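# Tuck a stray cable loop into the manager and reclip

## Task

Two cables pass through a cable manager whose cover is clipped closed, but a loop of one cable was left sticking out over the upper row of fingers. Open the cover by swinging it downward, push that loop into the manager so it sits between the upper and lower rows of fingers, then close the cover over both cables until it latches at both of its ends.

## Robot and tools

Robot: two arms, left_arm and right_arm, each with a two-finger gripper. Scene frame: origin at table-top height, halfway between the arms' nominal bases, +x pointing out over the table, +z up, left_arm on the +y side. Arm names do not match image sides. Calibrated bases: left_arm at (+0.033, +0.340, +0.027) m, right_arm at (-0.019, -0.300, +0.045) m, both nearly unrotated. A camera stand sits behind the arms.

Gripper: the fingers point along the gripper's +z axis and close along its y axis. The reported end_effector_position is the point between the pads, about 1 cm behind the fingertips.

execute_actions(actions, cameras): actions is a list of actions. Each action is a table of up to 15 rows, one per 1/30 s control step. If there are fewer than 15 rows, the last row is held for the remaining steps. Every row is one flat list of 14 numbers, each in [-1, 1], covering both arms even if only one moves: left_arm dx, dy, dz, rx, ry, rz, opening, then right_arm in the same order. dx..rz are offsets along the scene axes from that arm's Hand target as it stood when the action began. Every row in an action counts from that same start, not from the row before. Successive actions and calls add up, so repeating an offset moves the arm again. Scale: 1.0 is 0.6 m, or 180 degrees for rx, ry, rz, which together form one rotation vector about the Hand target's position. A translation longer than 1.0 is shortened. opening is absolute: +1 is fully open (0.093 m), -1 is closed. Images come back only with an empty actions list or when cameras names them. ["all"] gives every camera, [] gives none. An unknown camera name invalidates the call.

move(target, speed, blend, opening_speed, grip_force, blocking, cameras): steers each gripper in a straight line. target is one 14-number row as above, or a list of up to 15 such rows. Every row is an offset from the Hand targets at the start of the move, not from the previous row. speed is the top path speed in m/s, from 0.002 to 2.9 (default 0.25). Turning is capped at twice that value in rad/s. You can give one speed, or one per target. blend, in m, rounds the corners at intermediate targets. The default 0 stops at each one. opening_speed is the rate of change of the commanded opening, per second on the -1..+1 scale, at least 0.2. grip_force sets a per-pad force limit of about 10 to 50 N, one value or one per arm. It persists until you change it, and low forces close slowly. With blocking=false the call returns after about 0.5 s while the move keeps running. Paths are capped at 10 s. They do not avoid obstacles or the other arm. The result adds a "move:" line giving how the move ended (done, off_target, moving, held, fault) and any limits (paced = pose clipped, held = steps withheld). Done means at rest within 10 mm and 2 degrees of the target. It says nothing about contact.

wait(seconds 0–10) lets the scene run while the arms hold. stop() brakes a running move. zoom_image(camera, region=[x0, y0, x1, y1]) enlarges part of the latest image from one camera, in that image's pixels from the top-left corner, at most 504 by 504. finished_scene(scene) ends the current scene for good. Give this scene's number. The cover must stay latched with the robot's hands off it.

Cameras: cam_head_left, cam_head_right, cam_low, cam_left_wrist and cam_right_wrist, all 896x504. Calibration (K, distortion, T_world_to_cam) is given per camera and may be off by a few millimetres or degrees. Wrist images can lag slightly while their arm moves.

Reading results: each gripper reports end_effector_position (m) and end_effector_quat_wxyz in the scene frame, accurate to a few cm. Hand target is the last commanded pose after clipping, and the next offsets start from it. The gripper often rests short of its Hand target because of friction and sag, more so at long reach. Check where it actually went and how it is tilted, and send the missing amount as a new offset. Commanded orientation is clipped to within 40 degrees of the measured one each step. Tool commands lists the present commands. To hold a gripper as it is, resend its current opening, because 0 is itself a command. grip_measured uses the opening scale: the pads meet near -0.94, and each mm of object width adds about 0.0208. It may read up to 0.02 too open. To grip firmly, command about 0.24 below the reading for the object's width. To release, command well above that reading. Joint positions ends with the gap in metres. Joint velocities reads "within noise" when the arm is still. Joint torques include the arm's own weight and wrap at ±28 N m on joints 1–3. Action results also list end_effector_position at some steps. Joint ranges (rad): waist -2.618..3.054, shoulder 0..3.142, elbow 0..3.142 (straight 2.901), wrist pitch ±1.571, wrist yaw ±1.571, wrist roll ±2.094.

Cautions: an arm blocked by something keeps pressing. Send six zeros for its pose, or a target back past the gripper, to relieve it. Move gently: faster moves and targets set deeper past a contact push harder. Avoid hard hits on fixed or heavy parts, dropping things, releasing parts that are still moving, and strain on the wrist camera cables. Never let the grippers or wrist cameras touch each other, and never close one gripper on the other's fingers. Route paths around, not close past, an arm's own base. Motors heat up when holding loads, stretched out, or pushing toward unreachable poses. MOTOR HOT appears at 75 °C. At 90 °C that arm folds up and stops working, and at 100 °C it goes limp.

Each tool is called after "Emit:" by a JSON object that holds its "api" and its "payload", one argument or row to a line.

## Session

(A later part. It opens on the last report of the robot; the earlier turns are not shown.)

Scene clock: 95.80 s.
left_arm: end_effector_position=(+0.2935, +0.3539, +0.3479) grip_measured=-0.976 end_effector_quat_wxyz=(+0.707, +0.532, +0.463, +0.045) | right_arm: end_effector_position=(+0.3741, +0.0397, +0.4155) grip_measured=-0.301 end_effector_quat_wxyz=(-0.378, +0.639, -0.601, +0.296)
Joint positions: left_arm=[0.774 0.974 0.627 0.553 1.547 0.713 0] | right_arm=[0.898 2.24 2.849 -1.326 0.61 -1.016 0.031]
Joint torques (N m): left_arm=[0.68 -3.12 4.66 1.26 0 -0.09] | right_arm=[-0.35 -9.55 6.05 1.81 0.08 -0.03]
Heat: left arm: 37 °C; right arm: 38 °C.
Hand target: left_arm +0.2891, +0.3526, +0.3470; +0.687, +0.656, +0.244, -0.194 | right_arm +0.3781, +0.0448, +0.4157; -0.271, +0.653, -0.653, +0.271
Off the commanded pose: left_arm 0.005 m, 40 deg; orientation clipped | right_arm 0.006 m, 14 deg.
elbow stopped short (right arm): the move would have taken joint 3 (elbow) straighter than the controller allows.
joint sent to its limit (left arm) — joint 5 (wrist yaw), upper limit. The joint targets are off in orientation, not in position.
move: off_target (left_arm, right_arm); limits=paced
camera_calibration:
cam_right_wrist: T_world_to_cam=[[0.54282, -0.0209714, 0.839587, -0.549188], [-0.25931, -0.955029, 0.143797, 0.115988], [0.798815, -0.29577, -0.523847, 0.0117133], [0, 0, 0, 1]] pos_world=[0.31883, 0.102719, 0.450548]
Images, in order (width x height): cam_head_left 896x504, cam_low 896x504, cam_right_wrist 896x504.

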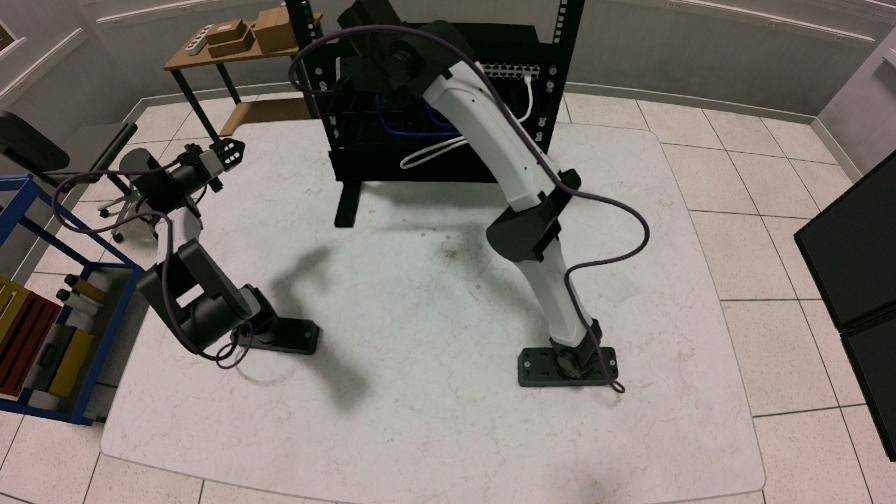

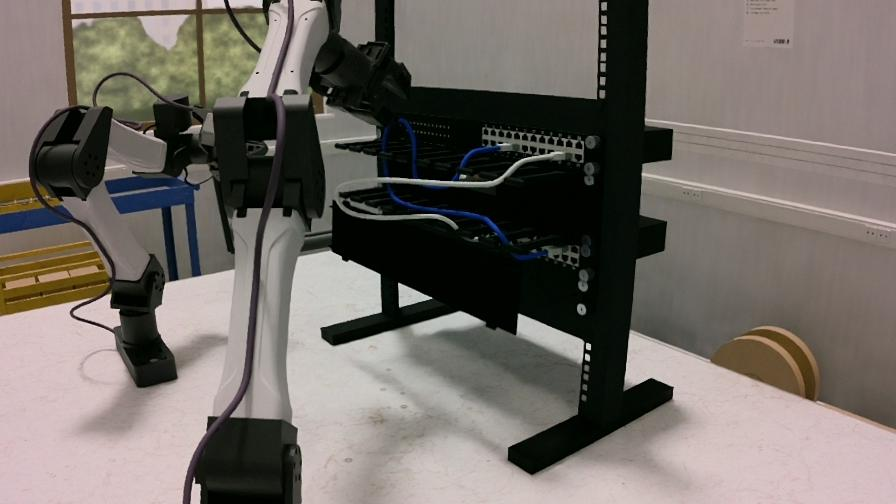

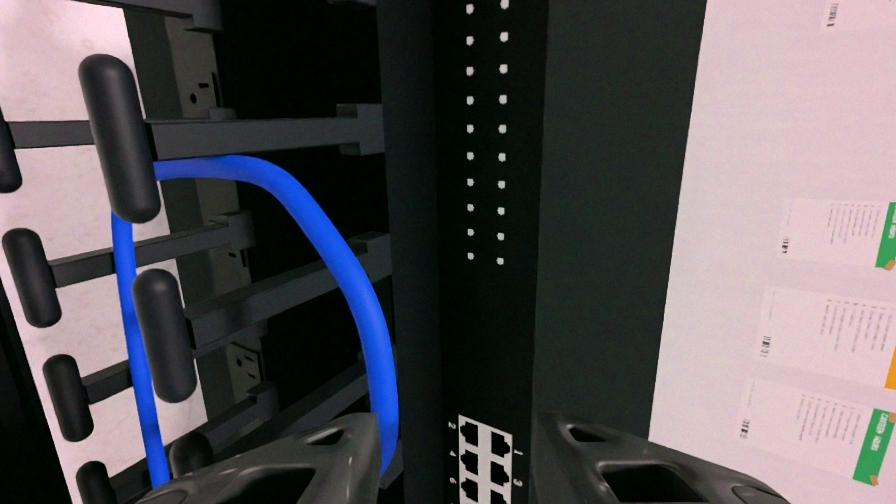

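Emit:
{"api": "move", "payload": {
  "target": [
    [0,0,0,0,0,0,-1,-0.013,0,-0.02,0,0,0,-0.2],
    [0,0,0,0,0,0,-1,0.012,0,-0.045,0,0,0,-0.2]
  ],
  "speed": [0.1,0.08],
  "blend": [0.003,0],
  "cameras": ["cam_right_wrist","cam_low"]
}}

Scene clock: 104.33 s.
left_arm: end_effector_position=(+0.2935, +0.3539, +0.3479) grip_measured=-0.976 end_effector_quat_wxyz=(+0.707, +0.532, +0.463, +0.045) | right_arm: end_effector_position=(+0.3832, +0.0422, +0.3910) grip_measured=-0.202 end_effector_quat_wxyz=(-0.355, +0.644, -0.613, +0.290)
Joint positions: left_arm=[0.774 0.974 0.627 0.553 1.547 0.713 0] | right_arm=[0.884 2.282 2.849 -1.343 0.597 -0.991 0.036]
Joint torques (N m): left_arm=[0.68 -3.23 4.64 1.27 -0.01 -0.09] | right_arm=[-0.36 -10.18 6.12 1.56 0.11 0.05]
Motor temperatures (°C): left_arm=[23 37 34 32 22 23 28] | right_arm=[25 40 37 32 27 24 26]
Heat: left arm: 37 °C; right arm: 40 °C.
Hand target: left_arm +0.2891, +0.3526, +0.3470; +0.687, +0.656, +0.244, -0.194 | right_arm +0.3853, +0.0447, +0.3888; -0.271, +0.653, -0.653, +0.271
Off the commanded pose: left_arm 0.005 m, 40 deg; orientation clipped | right_arm 0.004 m, 11 deg.
elbow stopped short (right arm): the move would have taken joint 3 (elbow) straighter than the controller allows.
joint sent to its limit (left arm) — joint 5 (wrist yaw), upper limit. The joint targets are off in orientation, not in position.
move: off_target (left_arm, right_arm); limits=paced
camera_calibration:
cam_right_wrist: T_world_to_cam=[[0.581043, -0.0150133, 0.813734, -0.538258], [-0.269862, -0.946821, 0.175225, 0.11563], [0.76783, -0.32141, -0.554196, 0.0171558], [0, 0, 0, 1]] pos_world=[0.330783, 0.106914, 0.427246]
Images, in order (width x height): cam_low 896x504, cam_right_wrist 896x504.

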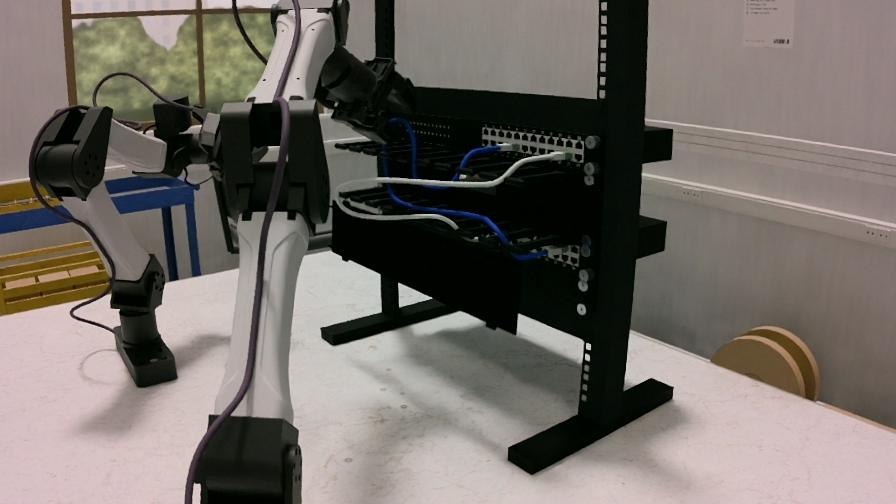

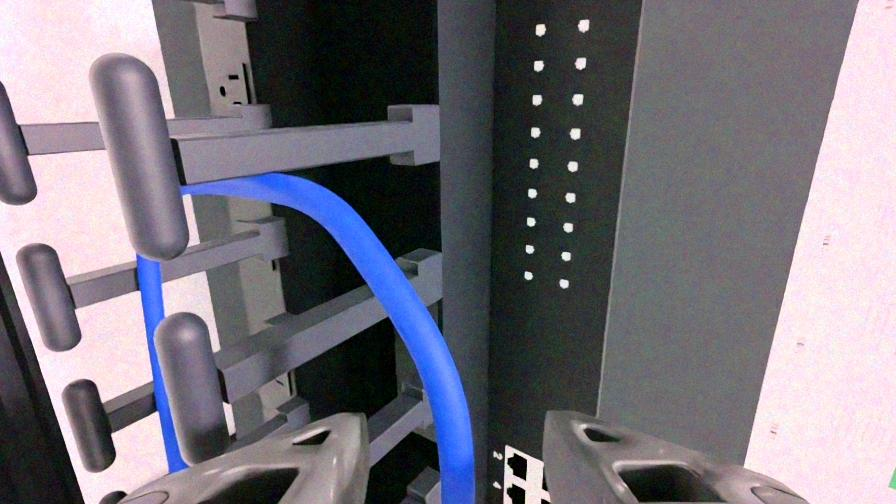

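Emit:
{"api": "move", "payload": {
  "target": [
    [0,0,0,0,0,0,-1,0.014,0,-0.013,0,0,0,-0.2],
    [0,0,0,0,0,0,-1,0.014,0,-0.013,0,0,0,-1]
  ],
  "speed": [0.08,0.08],
  "grip_force": 30,
  "cameras": ["cam_right_wrist","cam_low"]
}}

Scene clock: 111.10 s.
left_arm: end_effector_position=(+0.2935, +0.3539, +0.3479) grip_measured=-0.976 end_effector_quat_wxyz=(+0.707, +0.532, +0.463, +0.045) | right_arm: end_effector_position=(+0.3886, +0.0412, +0.3843) grip_measured=-0.907 end_effector_quat_wxyz=(-0.350, +0.645, -0.616, +0.287)
Joint positions: left_arm=[0.774 0.974 0.627 0.553 1.547 0.713 0] | right_arm=[0.871 2.295 2.849 -1.341 0.585 -0.991 0.002]
Joint torques (N m): left_arm=[0.68 -3.18 4.63 1.28 0 -0.1] | right_arm=[-0.61 -9.59 6.24 1.65 0.09 0.01]
Heat: left arm: 36 °C; right arm: 41 °C.
Hand target: left_arm +0.2891, +0.3526, +0.3470; +0.687, +0.656, +0.244, -0.194 | right_arm +0.3937, +0.0448, +0.3809; -0.271, +0.653, -0.653, +0.271
Off the commanded pose: left_arm 0.005 m, 40 deg; orientation clipped | right_arm 0.007 m, 10 deg.
elbow stopped short (right arm): the move would have taken joint 3 (elbow) straighter than the controller allows.
joint sent to its limit (left arm) — joint 5 (wrist yaw), upper limit. The joint targets are off in orientation, not in position.
grip_force (N): 30, 30
move: off_target (left_arm, right_arm); target 2's new opening was sent with right_arm's hand 0.007 m and 10 deg from that target; limits=paced
camera_calibration:
cam_right_wrist: T_world_to_cam=[[0.591893, -0.015054, 0.805876, -0.537261], [-0.271206, -0.945247, 0.181535, 0.115341], [0.759019, -0.326007, -0.563568, 0.0161294], [0, 0, 0, 1]] pos_world=[0.337039, 0.106196, 0.421117]
Images, in order (width x height): cam_low 896x504, cam_right_wrist 896x504.

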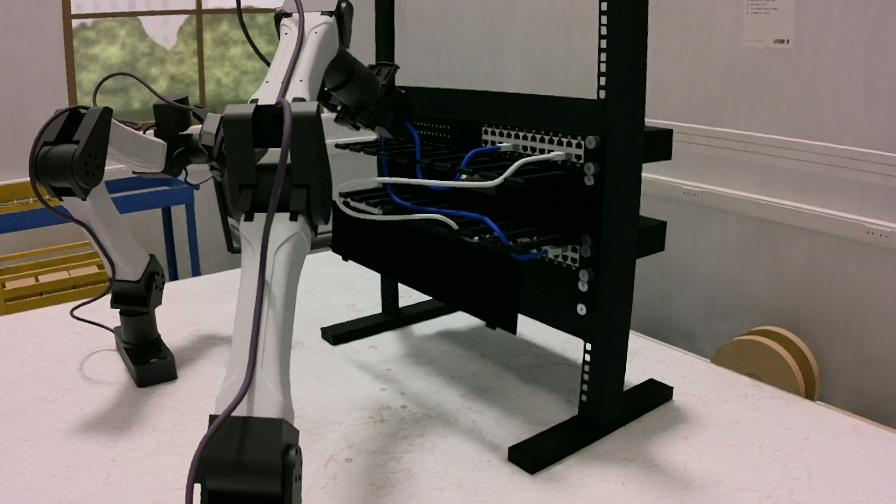

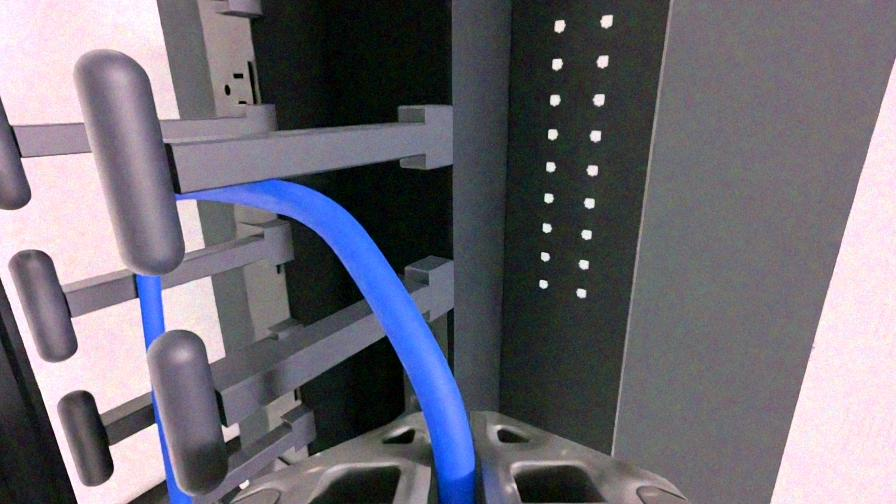

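Emit:
{"api": "move", "payload": {
  "target": [
    [0,0,0,0,0,0,-1,-0.03,0,0.05,0,0,0,-1],
    [0,0,0,0,0,0,-1,-0.14,0,0.05,0,0,0,-1]
  ],
  "speed": [0.08,0.08],
  "blend": [0.01,0],
  "cameras": ["cam_right_wrist","cam_low","cam_head_left"]
}}

Scene clock: 119.77 s.
left_arm: end_effector_position=(+0.2935, +0.3539, +0.3479) grip_measured=-0.976 end_effector_quat_wxyz=(+0.707, +0.532, +0.463, +0.045) | right_arm: end_effector_position=(+0.3199, +0.0526, +0.3921) grip_measured=-0.917 end_effector_quat_wxyz=(-0.333, +0.654, -0.617, +0.284)
Joint positions: left_arm=[0.774 0.974 0.627 0.553 1.547 0.713 0] | right_arm=[1.02 2.241 2.849 -1.517 0.673 -0.845 0.001]
Joint torques (N m): left_arm=[0.75 -3.15 4.63 1.27 0.01 -0.11] | right_arm=[0.73 -14.5 5.74 1.18 0.24 0.08]
Heat: left arm: 36 °C; right arm: 43 °C.
Hand target: left_arm +0.2891, +0.3526, +0.3470; +0.687, +0.656, +0.244, -0.194 | right_arm +0.3097, +0.0448, +0.4109; -0.271, +0.653, -0.653, +0.271
Off the commanded pose: left_arm 0.005 m, 40 deg | right_arm 0.023 m, 8 deg.
elbow stopped short (right arm): the move would have taken joint 3 (elbow) straighter than the controller allows.
joint sent to its limit (left arm) — joint 5 (wrist yaw), upper limit. The joint targets are off in orientation, not in position.
grip_force (N): 30, 30
move: off_target (left_arm, right_arm)
camera_calibration:
cam_right_wrist: T_world_to_cam=[[0.616258, 0.00381486, 0.787535, -0.504272], [-0.263228, -0.94148, 0.210541, 0.0919427], [0.742251, -0.337049, -0.57919, 0.0885444], [0, 0, 0, 1]] pos_world=[0.269242, 0.11833, 0.429058]
Images, in order (width x height): cam_head_left 896x504, cam_low 896x504, cam_right_wrist 896x504.

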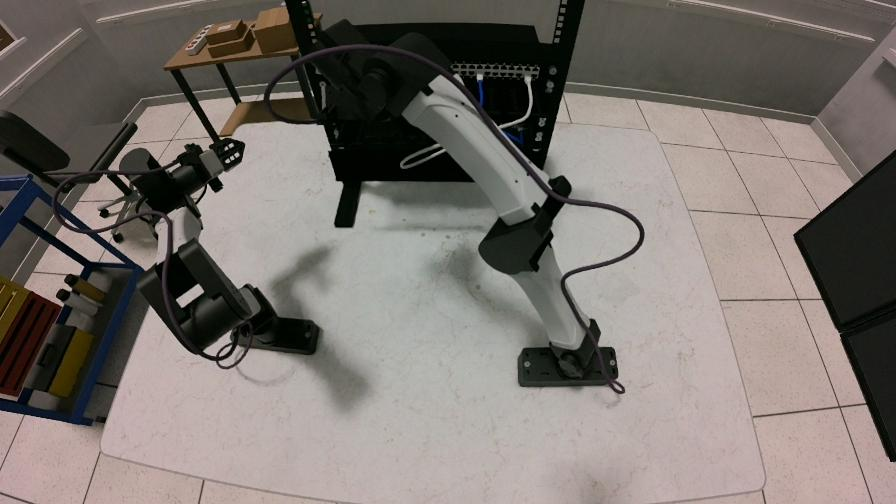

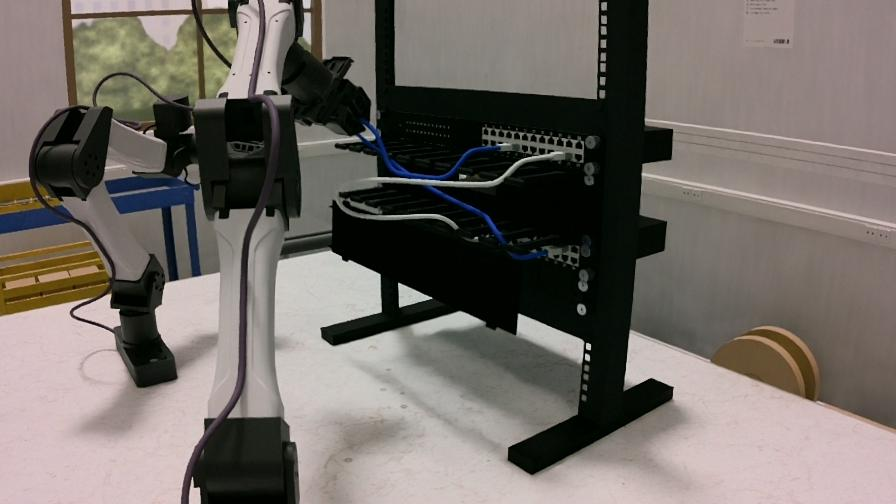

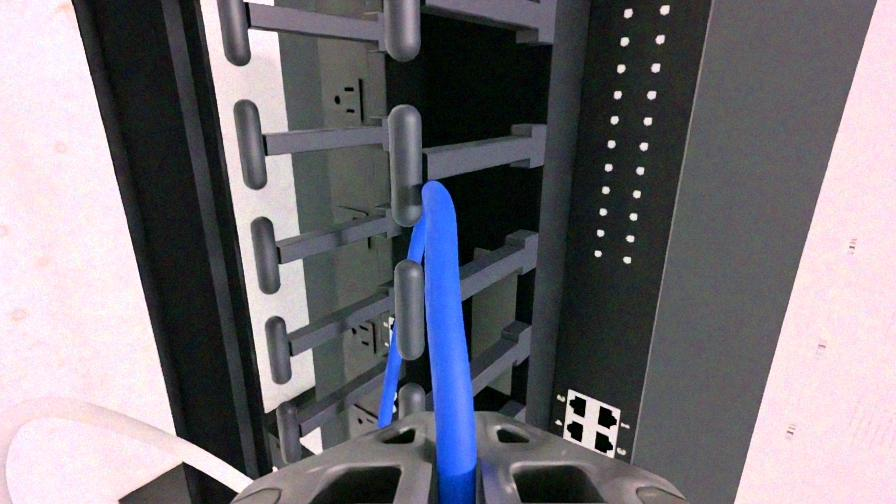

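Emit:
{"api": "move", "payload": {
  "target": [
    [0,0,0,0,0,0,-1,-0.05,0,0.0,0,0,0,-1],
    [0,0,0,0,0,0,-1,-0.05,0,-0.13,0,0,0,-1]
  ],
  "speed": [0.08,0.08],
  "blend": [0.01,0],
  "cameras": ["cam_right_wrist","cam_low"]
}}

Scene clock: 124.77 s.
left_arm: end_effector_position=(+0.2935, +0.3539, +0.3479) grip_measured=-0.976 end_effector_quat_wxyz=(+0.707, +0.532, +0.463, +0.045) | right_arm: end_effector_position=(+0.2864, +0.0439, +0.3290) grip_measured=-0.918 end_effector_quat_wxyz=(-0.265, +0.649, -0.654, +0.286)
Joint positions: left_arm=[0.774 0.974 0.627 0.553 1.547 0.713 0] | right_arm=[1.083 2.061 2.328 -1.422 0.706 -0.633 0.001]
Joint torques (N m): left_arm=[0.7 -3.14 4.6 1.27 0 -0.09] | right_arm=[0.66 -12.79 4.08 1.11 0.08 0.02]
Heat: left arm: 36 °C; right arm: 44 °C.
Hand target: left_arm +0.2891, +0.3526, +0.3470; +0.687, +0.656, +0.244, -0.194 | right_arm +0.2798, +0.0447, +0.3329; -0.271, +0.653, -0.653, +0.271
Off the commanded pose: left_arm 0.005 m, 40 deg | right_arm 0.008 m, 2 deg.
elbow stopped short (right arm): the move would have taken joint 3 (elbow) straighter than the controller allows.
joint sent to its limit (left arm) — joint 5 (wrist yaw), upper limit. The joint targets are off in orientation, not in position.
grip_force (N): 30, 30
move: off_target (left_arm)
camera_calibration:
cam_right_wrist: T_world_to_cam=[[0.694037, -0.00635605, 0.719911, -0.433447], [-0.323389, -0.896154, 0.303854, 0.0726384], [0.64322, -0.443697, -0.62402, 0.121676], [0, 0, 0, 1]] pos_world=[0.246054, 0.116327, 0.3659]
Images, in order (width x height): cam_low 896x504, cam_right_wrist 896x504.

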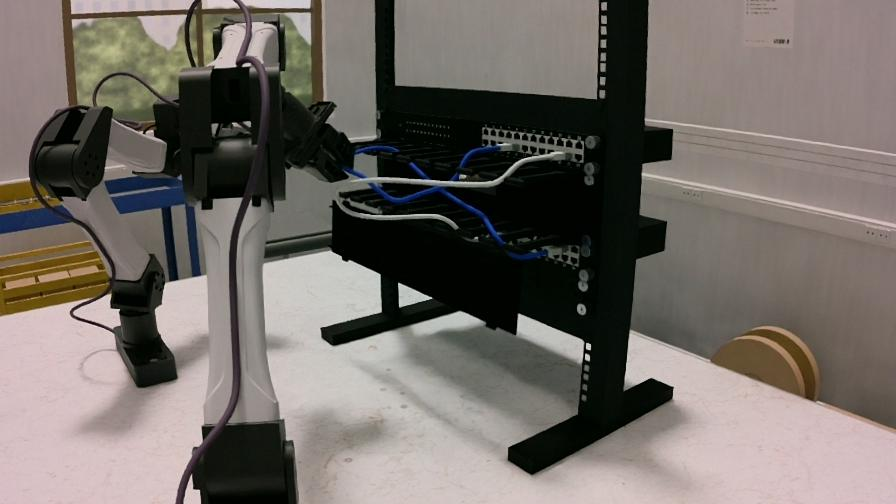

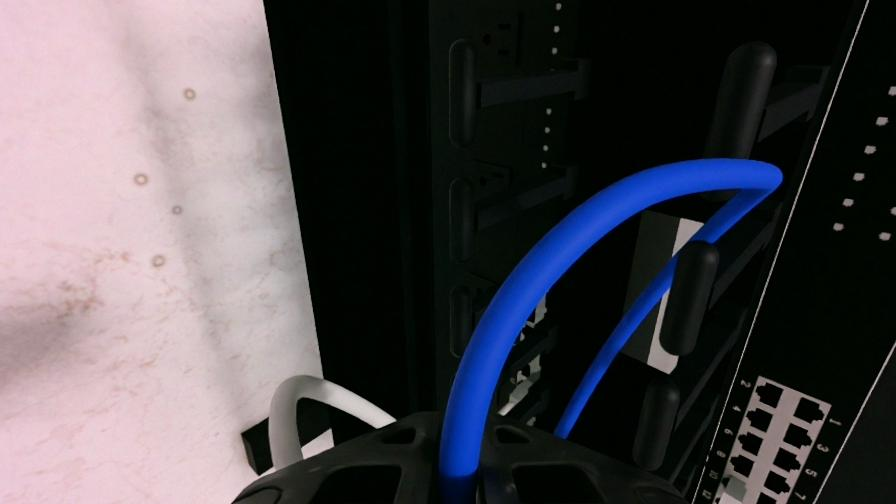

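Emit:
{"api": "move", "payload": {
  "target": [
    [0,0,0,0,0,0,-1,0.02,0.05,-0.085,0,0,0,-1]
  ],
  "speed": [0.08],
  "cameras": ["cam_right_wrist","cam_low"]
}}

Scene clock: 135.03 s.
left_arm: end_effector_position=(+0.2935, +0.3539, +0.3479) grip_measured=-0.976 end_effector_quat_wxyz=(+0.707, +0.532, +0.463, +0.045) | right_arm: end_effector_position=(+0.2957, +0.0631, +0.3000) grip_measured=-0.918 end_effector_quat_wxyz=(-0.280, +0.642, -0.655, +0.283)
Joint positions: left_arm=[0.774 0.974 0.627 0.553 1.547 0.713 0] | right_arm=[1.086 2.061 2.186 -1.247 0.712 -0.631 0.001]
Joint torques (N m): left_arm=[0.68 -3.14 4.66 1.27 -0.01 -0.1] | right_arm=[1.11 -8.42 4.36 1.28 0.06 0.07]
Motor temperatures (°C): left_arm=[23 35 33 31 22 23 28] | right_arm=[25 45 36 31 27 24 26]
Heat: left arm: 35 °C; right arm: 45 °C.
Hand target: left_arm +0.2891, +0.3526, +0.3470; +0.687, +0.656, +0.244, -0.194 | right_arm +0.2918, +0.0747, +0.2818; -0.271, +0.653, -0.653, +0.271
Off the commanded pose: left_arm 0.005 m, 40 deg | right_arm 0.022 m, 2 deg.
joint sent to its limit (left arm) — joint 5 (wrist yaw), upper limit. The joint targets are off in orientation, not in position.
grip_force (N): 30, 30
move: off_target (left_arm, right_arm)
camera_calibration:
cam_right_wrist: T_world_to_cam=[[0.679459, -0.0276997, 0.73319, -0.417182], [-0.329664, -0.904265, 0.271342, 0.11384], [0.655482, -0.426073, -0.623542, 0.101247], [0, 0, 0, 1]] pos_world=[0.254622, 0.134524, 0.338116]
Images, in order (width x height): cam_low 896x504, cam_right_wrist 896x504.

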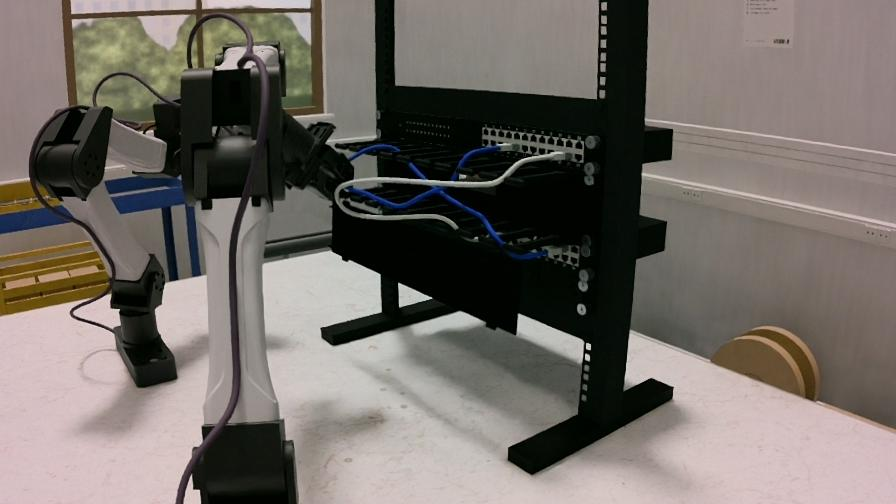

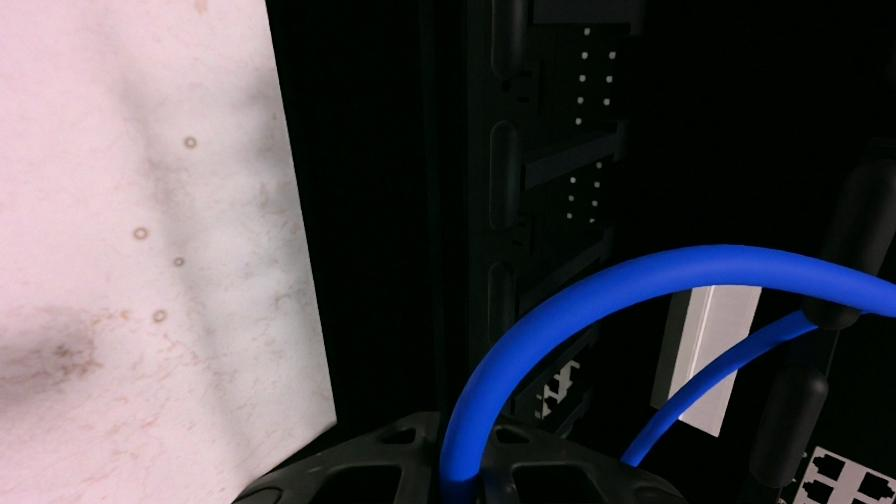

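Emit:
{"api": "move", "payload": {
  "target": [
    [0.03,-0.15,0.04,0,0,0,-1,0,0,0,0,0,0,-1]
  ],
  "speed": [0.25],
  "cameras": ["cam_left_wrist"]
}}

Emit:
{"api": "zoom_image", "payload": {
  "camera": "cam_left_wrist",
  "region": [350, 0, 750, 300]
}}

Scene clock: 140.10 s.
left_arm: end_effector_position=(+0.3075, +0.2634, +0.3580) grip_measured=-0.976 end_effector_quat_wxyz=(+0.700, +0.606, +0.361, -0.108) | right_arm: end_effector_position=(+0.2957, +0.0632, +0.3000) grip_measured=-0.918 end_effector_quat_wxyz=(-0.281, +0.642, -0.655, +0.283)
Joint positions: left_arm=[0.379 1.111 0.739 0.553 1.547 0.7 0] | right_arm=[1.086 2.061 2.186 -1.246 0.712 -0.631 0.001]
Joint torques (N m): left_arm=[-0.17 -2.58 8.44 1.38 0.01 -0.08] | right_arm=[1.07 -8.55 4.19 1.27 0.05 0.07]
Heat: left arm: 35 °C; right arm: 45 °C.
Hand target: left_arm +0.3072, +0.2627, +0.3709; +0.687, +0.656, +0.244, -0.194 | right_arm +0.2918, +0.0747, +0.2818; -0.271, +0.653, -0.653, +0.271
Off the commanded pose: left_arm 0.013 m, 18 deg | right_arm 0.022 m, 2 deg.
joint sent to its limit (left arm) — joint 5 (wrist yaw), upper limit. The joint targets are off in orientation, not in position.
grip_force (N): 30, 30
move: off_target (left_arm, right_arm)
camera_calibration:
cam_left_wrist: T_world_to_cam=[[-0.596881, -0.223869, -0.770465, 0.518013], [0.495491, 0.652431, -0.57343, -0.077785], [0.631048, -0.724028, -0.278499, 0.183316], [0, 0, 0, 1]] pos_world=[0.232052, 0.299442, 0.40556]
Images, in order (width x height): cam_left_wrist 896x504.

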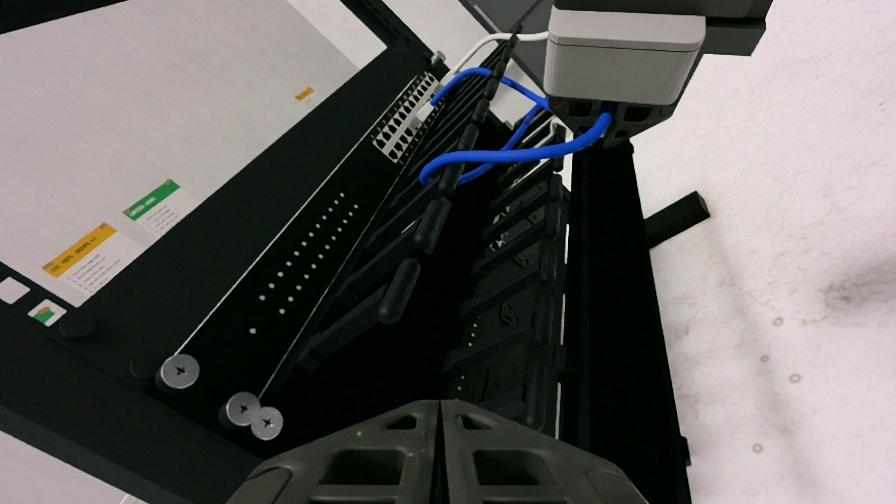

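Scaled by 1.260.

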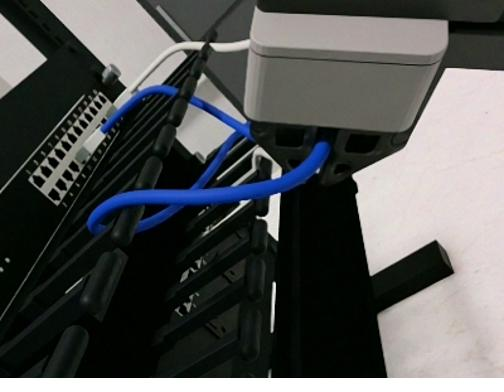

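Emit:
{"api": "move", "payload": {
  "target": [
    [0,0,0,0,0,0,-1,-0.06,0.02,0.01,0,0,0,-1]
  ],
  "speed": [0.06],
  "cameras": ["cam_left_wrist","cam_right_wrist"]
}}

Emit:
{"api": "zoom_image", "payload": {
  "camera": "cam_left_wrist",
  "region": [350, 0, 750, 300]
}}

Scene clock: 146.33 s.
left_arm: end_effector_position=(+0.3075, +0.2634, +0.3580) grip_measured=-0.976 end_effector_quat_wxyz=(+0.700, +0.606, +0.361, -0.108) | right_arm: end_effector_position=(+0.2726, +0.0691, +0.3062) grip_measured=-0.918 end_effector_quat_wxyz=(-0.289, +0.626, -0.658, +0.302)
Joint positions: left_arm=[0.379 1.111 0.739 0.553 1.547 0.7 0] | right_arm=[1.158 2.07 2.211 -1.317 0.789 -0.526 0.001]
Joint torques (N m): left_arm=[-0.16 -2.55 8.47 1.39 -0.01 -0.07] | right_arm=[3 -7.88 6.71 0.84 -0.39 0.1]
Heat: left arm: 35 °C; right arm: 44 °C.
Hand target: left_arm +0.3072, +0.2627, +0.3709; +0.687, +0.656, +0.244, -0.194 | right_arm +0.2556, +0.0868, +0.2879; -0.271, +0.654, -0.653, +0.272
Off the commanded pose: left_arm 0.013 m, 18 deg | right_arm 0.031 m, 5 deg.
joint sent to its limit (left arm) — joint 5 (wrist yaw), upper limit. The joint targets are off in orientation, not in position.
grip_force (N): 30, 30
move: off_target (left_arm, right_arm)
camera_calibration:
cam_left_wrist: T_world_to_cam=[[-0.596881, -0.223869, -0.770465, 0.518013], [0.495491, 0.652431, -0.57343, -0.077785], [0.631048, -0.724028, -0.278499, 0.183316], [0, 0, 0, 1]] pos_world=[0.232052, 0.299442, 0.40556]
cam_right_wrist: T_world_to_cam=[[0.646538, -0.046324, 0.761474, -0.404388], [-0.367984, -0.893293, 0.258098, 0.123704], [0.668264, -0.447081, -0.594595, 0.111823], [0, 0, 0, 1]] pos_world=[0.232246, 0.141765, 0.342493]
Images, in order (width x height): cam_left_wrist 896x504, cam_right_wrist 896x504.

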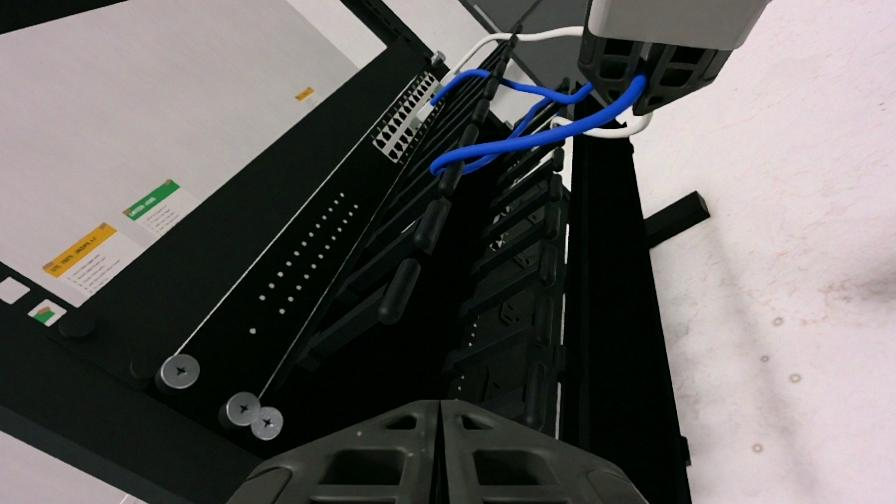

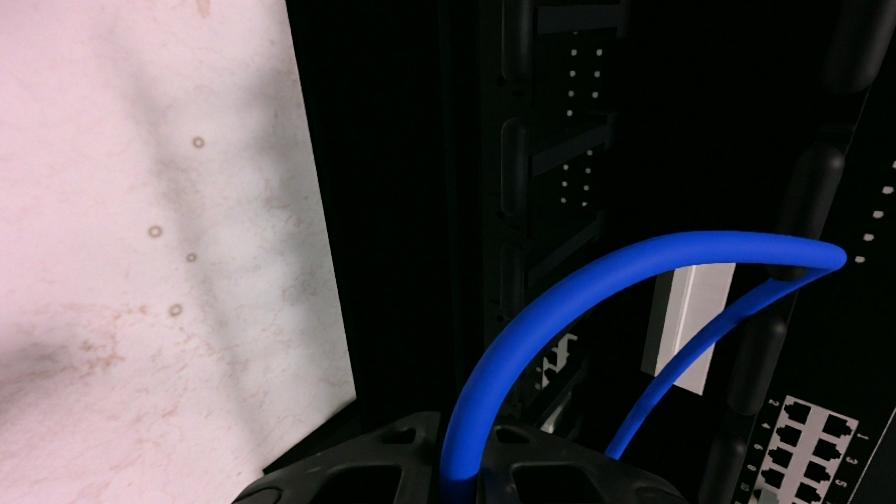

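Scaled by 1.260.

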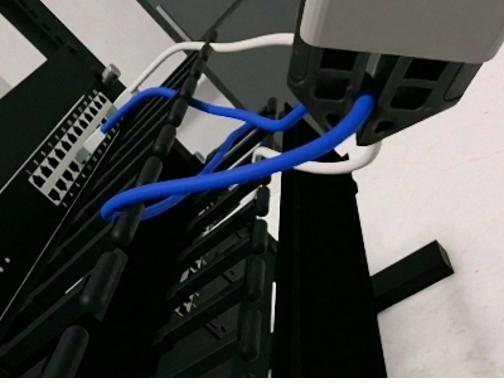

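Emit:
{"api": "move", "payload": {
  "target": [
    [0,0,0,0,0,0,-1,0.01,-0.15,0.04,0,0,0,-1]
  ],
  "speed": [0.06],
  "cameras": ["cam_left_wrist","cam_right_wrist"]
}}

Scene clock: 153.03 s.
left_arm: end_effector_position=(+0.3075, +0.2634, +0.3580) grip_measured=-0.976 end_effector_quat_wxyz=(+0.700, +0.606, +0.361, -0.108) | right_arm: end_effector_position=(+0.2625, +0.0033, +0.3060) grip_measured=-0.918 end_effector_quat_wxyz=(-0.266, +0.656, -0.650, +0.276)
Joint positions: left_arm=[0.379 1.111 0.739 0.553 1.547 0.7 0] | right_arm=[1.08 1.775 1.838 -1.204 0.68 -0.653 0.001]
Joint torques (N m): left_arm=[-0.13 -2.52 8.51 1.38 0.02 -0.09] | right_arm=[-0.87 -11.23 4.75 1.09 0.27 0.01]
Heat: left arm: 35 °C; right arm: 44 °C.
Hand target: left_arm +0.3072, +0.2627, +0.3709; +0.687, +0.656, +0.244, -0.194 | right_arm +0.2616, -0.0032, +0.3119; -0.271, +0.653, -0.653, +0.271
Off the commanded pose: left_arm 0.013 m, 18 deg | right_arm 0.009 m, 1 deg.
joint sent to its limit (left arm) — joint 5 (wrist yaw), upper limit. The joint targets are off in orientation, not in position.
grip_force (N): 30, 30
move: off_target (left_arm)
camera_calibration:
cam_left_wrist: T_world_to_cam=[[-0.596881, -0.223869, -0.770465, 0.518013], [0.495491, 0.652431, -0.57343, -0.077785], [0.631048, -0.724028, -0.278499, 0.183316], [0, 0, 0, 1]] pos_world=[0.232052, 0.299442, 0.40556]
cam_right_wrist: T_world_to_cam=[[0.704538, 0.00189072, 0.709664, -0.400242], [-0.299695, -0.905658, 0.299943, 0.0306236], [0.64328, -0.424004, -0.637504, 0.108733], [0, 0, 0, 1]] pos_world=[0.221218, 0.0745946, 0.34417]
Images, in order (width x height): cam_left_wrist 896x504, cam_right_wrist 896x504.

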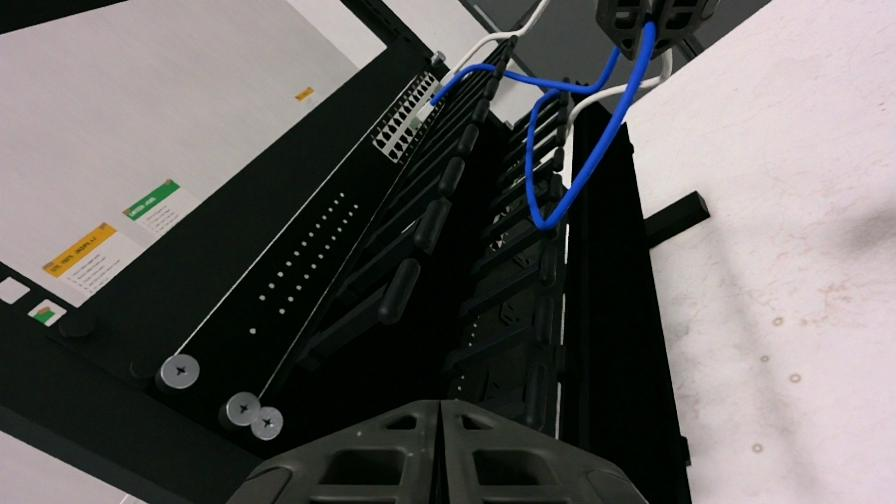

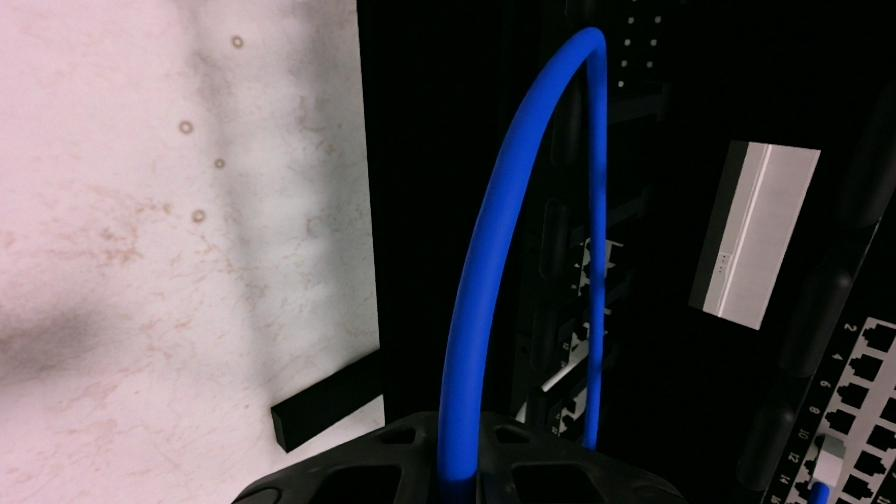

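Emit:
{"api": "move", "payload": {
  "target": [
    [0,0,0,0,0,0,-1,0.0,0.04,0.0,0,-0.14,0,-1],
    [0,0,0,0,0,0,-1,0.12,0.06,0.0,0,-0.14,0,-1]
  ],
  "speed": [0.1,0.08],
  "blend": [0.01,0],
  "cameras": ["cam_left_wrist","cam_right_wrist","cam_low"]
}}

Scene clock: 162.67 s.
left_arm: end_effector_position=(+0.3075, +0.2634, +0.3580) grip_measured=-0.976 end_effector_quat_wxyz=(+0.700, +0.606, +0.361, -0.108) | right_arm: end_effector_position=(+0.3273, +0.0298, +0.3065) grip_measured=-0.919 end_effector_quat_wxyz=(-0.401, +0.586, -0.575, +0.407)
Joint positions: left_arm=[0.379 1.111 0.739 0.553 1.547 0.7 0] | right_arm=[1.05 1.753 1.479 -0.367 0.95 -1.042 0.001]
Joint torques (N m): left_arm=[-0.16 -2.5 8.4 1.37 0.02 -0.07] | right_arm=[-0.8 -7.6 8.7 1.72 0.31 -0.03]
Heat: left arm: 35 °C; right arm: 44 °C.
Hand target: left_arm +0.3072, +0.2627, +0.3709; +0.687, +0.656, +0.244, -0.194 | right_arm +0.3337, +0.0327, +0.3119; -0.407, +0.578, -0.578, +0.407
Off the commanded pose: left_arm 0.013 m, 18 deg | right_arm 0.009 m, 1 deg.
joint sent to its limit (left arm) — joint 5 (wrist yaw), upper limit. The joint targets are off in orientation, not in position.
grip_force (N): 30, 30
move: off_target (left_arm)
camera_calibration:
cam_left_wrist: T_world_to_cam=[[-0.596881, -0.223869, -0.770465, 0.518013], [0.495491, 0.652431, -0.57343, -0.077785], [0.631048, -0.724028, -0.278499, 0.183316], [0, 0, 0, 1]] pos_world=[0.232052, 0.299442, 0.40556]
cam_right_wrist: T_world_to_cam=[[0.345281, 0.00560885, 0.938482, -0.398887], [-0.387019, -0.910144, 0.147829, 0.149211], [0.854984, -0.414253, -0.312085, -0.0907964], [0, 0, 0, 1]] pos_world=[0.273105, 0.100428, 0.323954]
Images, in order (width x height): cam_low 896x504, cam_left_wrist 896x504, cam_right_wrist 896x504.

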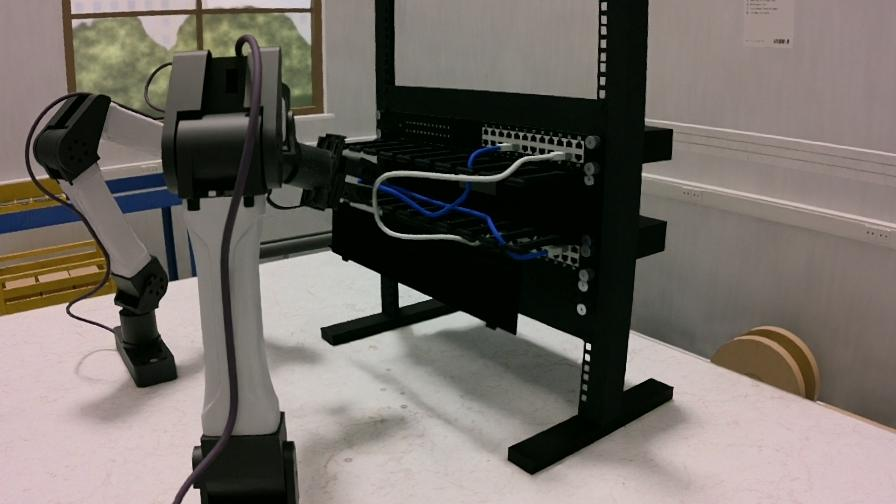

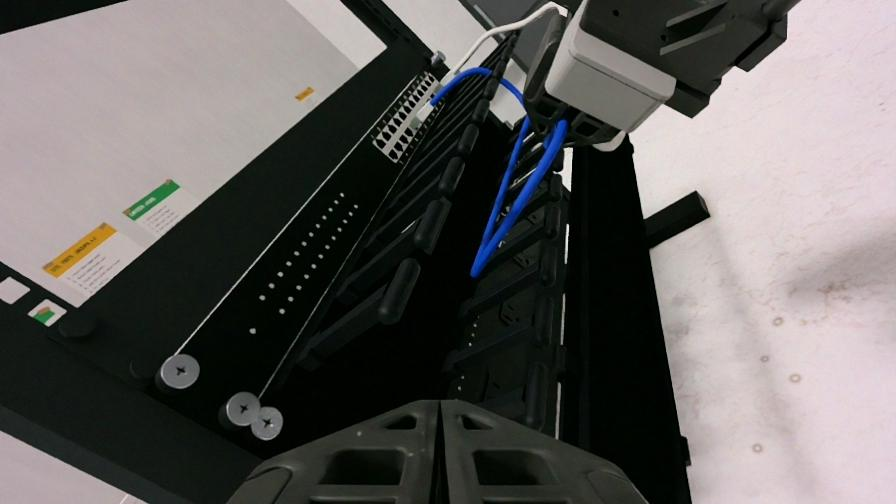

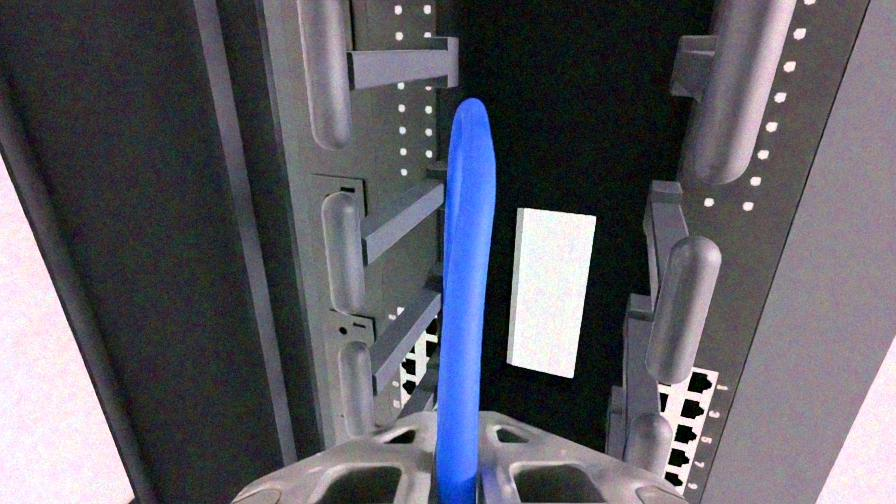

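Emit:
{"api": "move", "payload": {
  "target": [
    [0,0,0,0,0,0,-1,0.11,0.03,0.0,0,0,0,-1],
    [0,0,0,0,0,0,-1,0.11,0.03,0.0,0,0,0,-0.6],
    [0,0,0,0,0,0,-1,-0.1,0.0,0.0,0,0,0,-0.6]
  ],
  "speed": [0.08,0.08,0.1],
  "cameras": ["cam_left_wrist","cam_right_wrist","cam_low"]
}}

Scene clock: 169.10 s.
left_arm: end_effector_position=(+0.3075, +0.2634, +0.3580) grip_measured=-0.976 end_effector_quat_wxyz=(+0.700, +0.606, +0.361, -0.108) | right_arm: end_effector_position=(+0.2772, +0.0393, +0.3035) grip_measured=-0.602 end_effector_quat_wxyz=(-0.402, +0.584, -0.575, +0.408)
Joint positions: left_arm=[0.379 1.111 0.739 0.553 1.547 0.7 0] | right_arm=[1.183 1.725 1.46 -0.506 1.055 -0.884 0.016]
Joint torques (N m): left_arm=[-0.14 -2.56 8.46 1.38 0.02 -0.08] | right_arm=[0.25 -11.49 5.86 1.27 0.49 0.12]
Heat: left arm: 35 °C; right arm: 44 °C.
Hand target: left_arm +0.3072, +0.2627, +0.3709; +0.687, +0.656, +0.244, -0.194 | right_arm +0.2737, +0.0328, +0.3118; -0.407, +0.578, -0.578, +0.407
Off the commanded pose: left_arm 0.013 m, 18 deg | right_arm 0.011 m, 1 deg.
joint sent to its limit (left arm) — joint 5 (wrist yaw), upper limit. The joint targets are off in orientation, not in position.
grip_force (N): 30, 30
move: off_target (left_arm, right_arm); target 2's new opening was sent with right_arm's hand 0.021 m and 3 deg from that target
camera_calibration:
cam_left_wrist: T_world_to_cam=[[-0.596881, -0.223869, -0.770465, 0.518013], [0.495491, 0.652431, -0.57343, -0.077785], [0.631048, -0.724028, -0.278499, 0.183316], [0, 0, 0, 1]] pos_world=[0.232052, 0.299442, 0.40556]
cam_right_wrist: T_world_to_cam=[[0.340868, 0.00373906, 0.940104, -0.378044], [-0.388972, -0.909822, 0.144654, 0.140399], [0.855868, -0.414982, -0.308674, -0.0460836], [0, 0, 0, 1]] pos_world=[0.222916, 0.110028, 0.320867]
Images, in order (width x height): cam_low 896x504, cam_left_wrist 896x504, cam_right_wrist 896x504.

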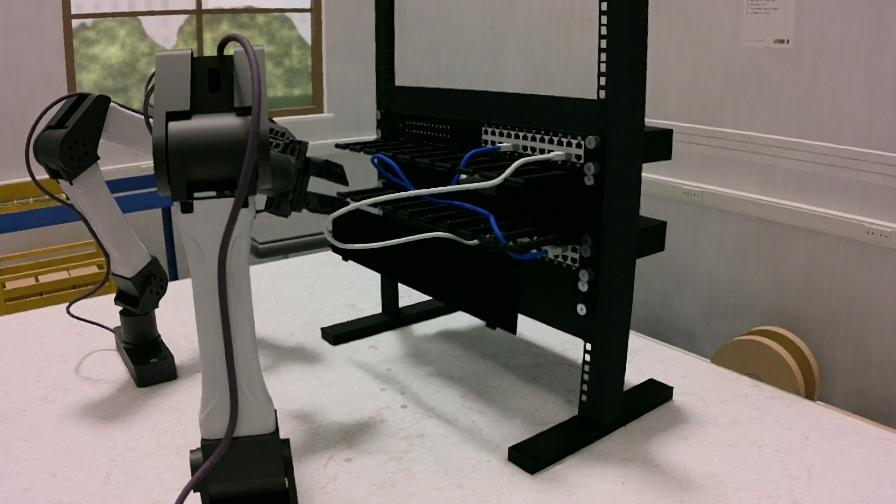

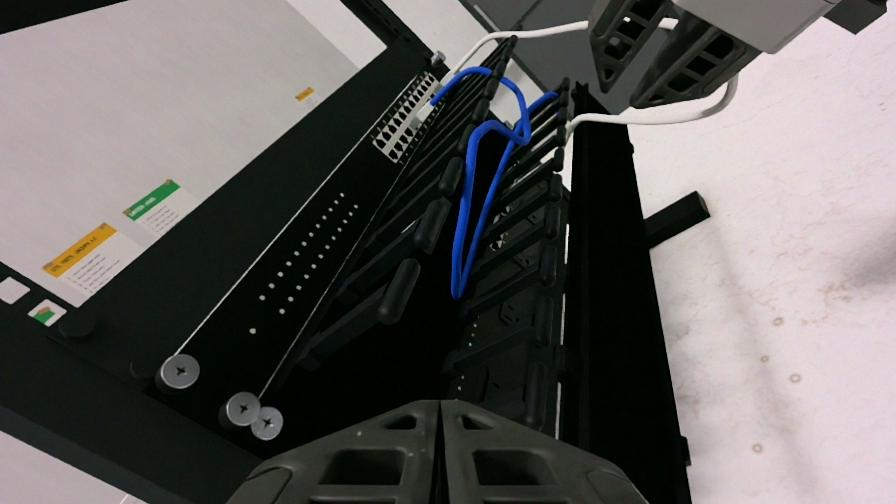

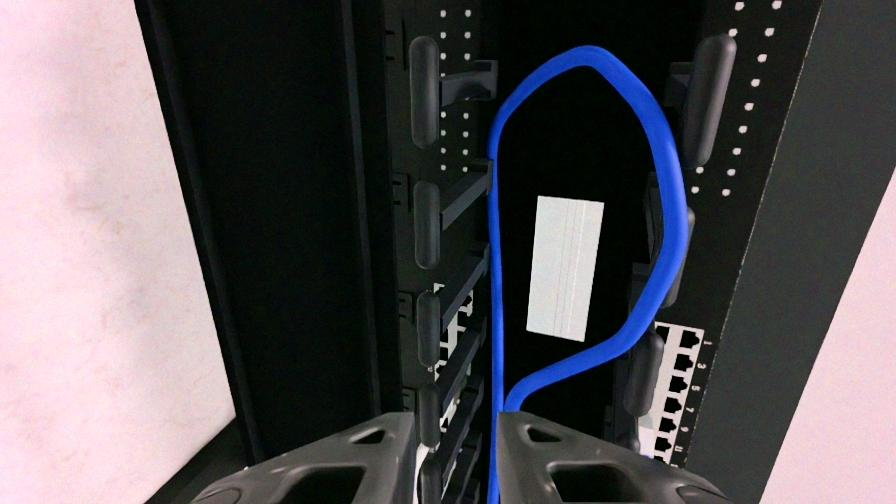

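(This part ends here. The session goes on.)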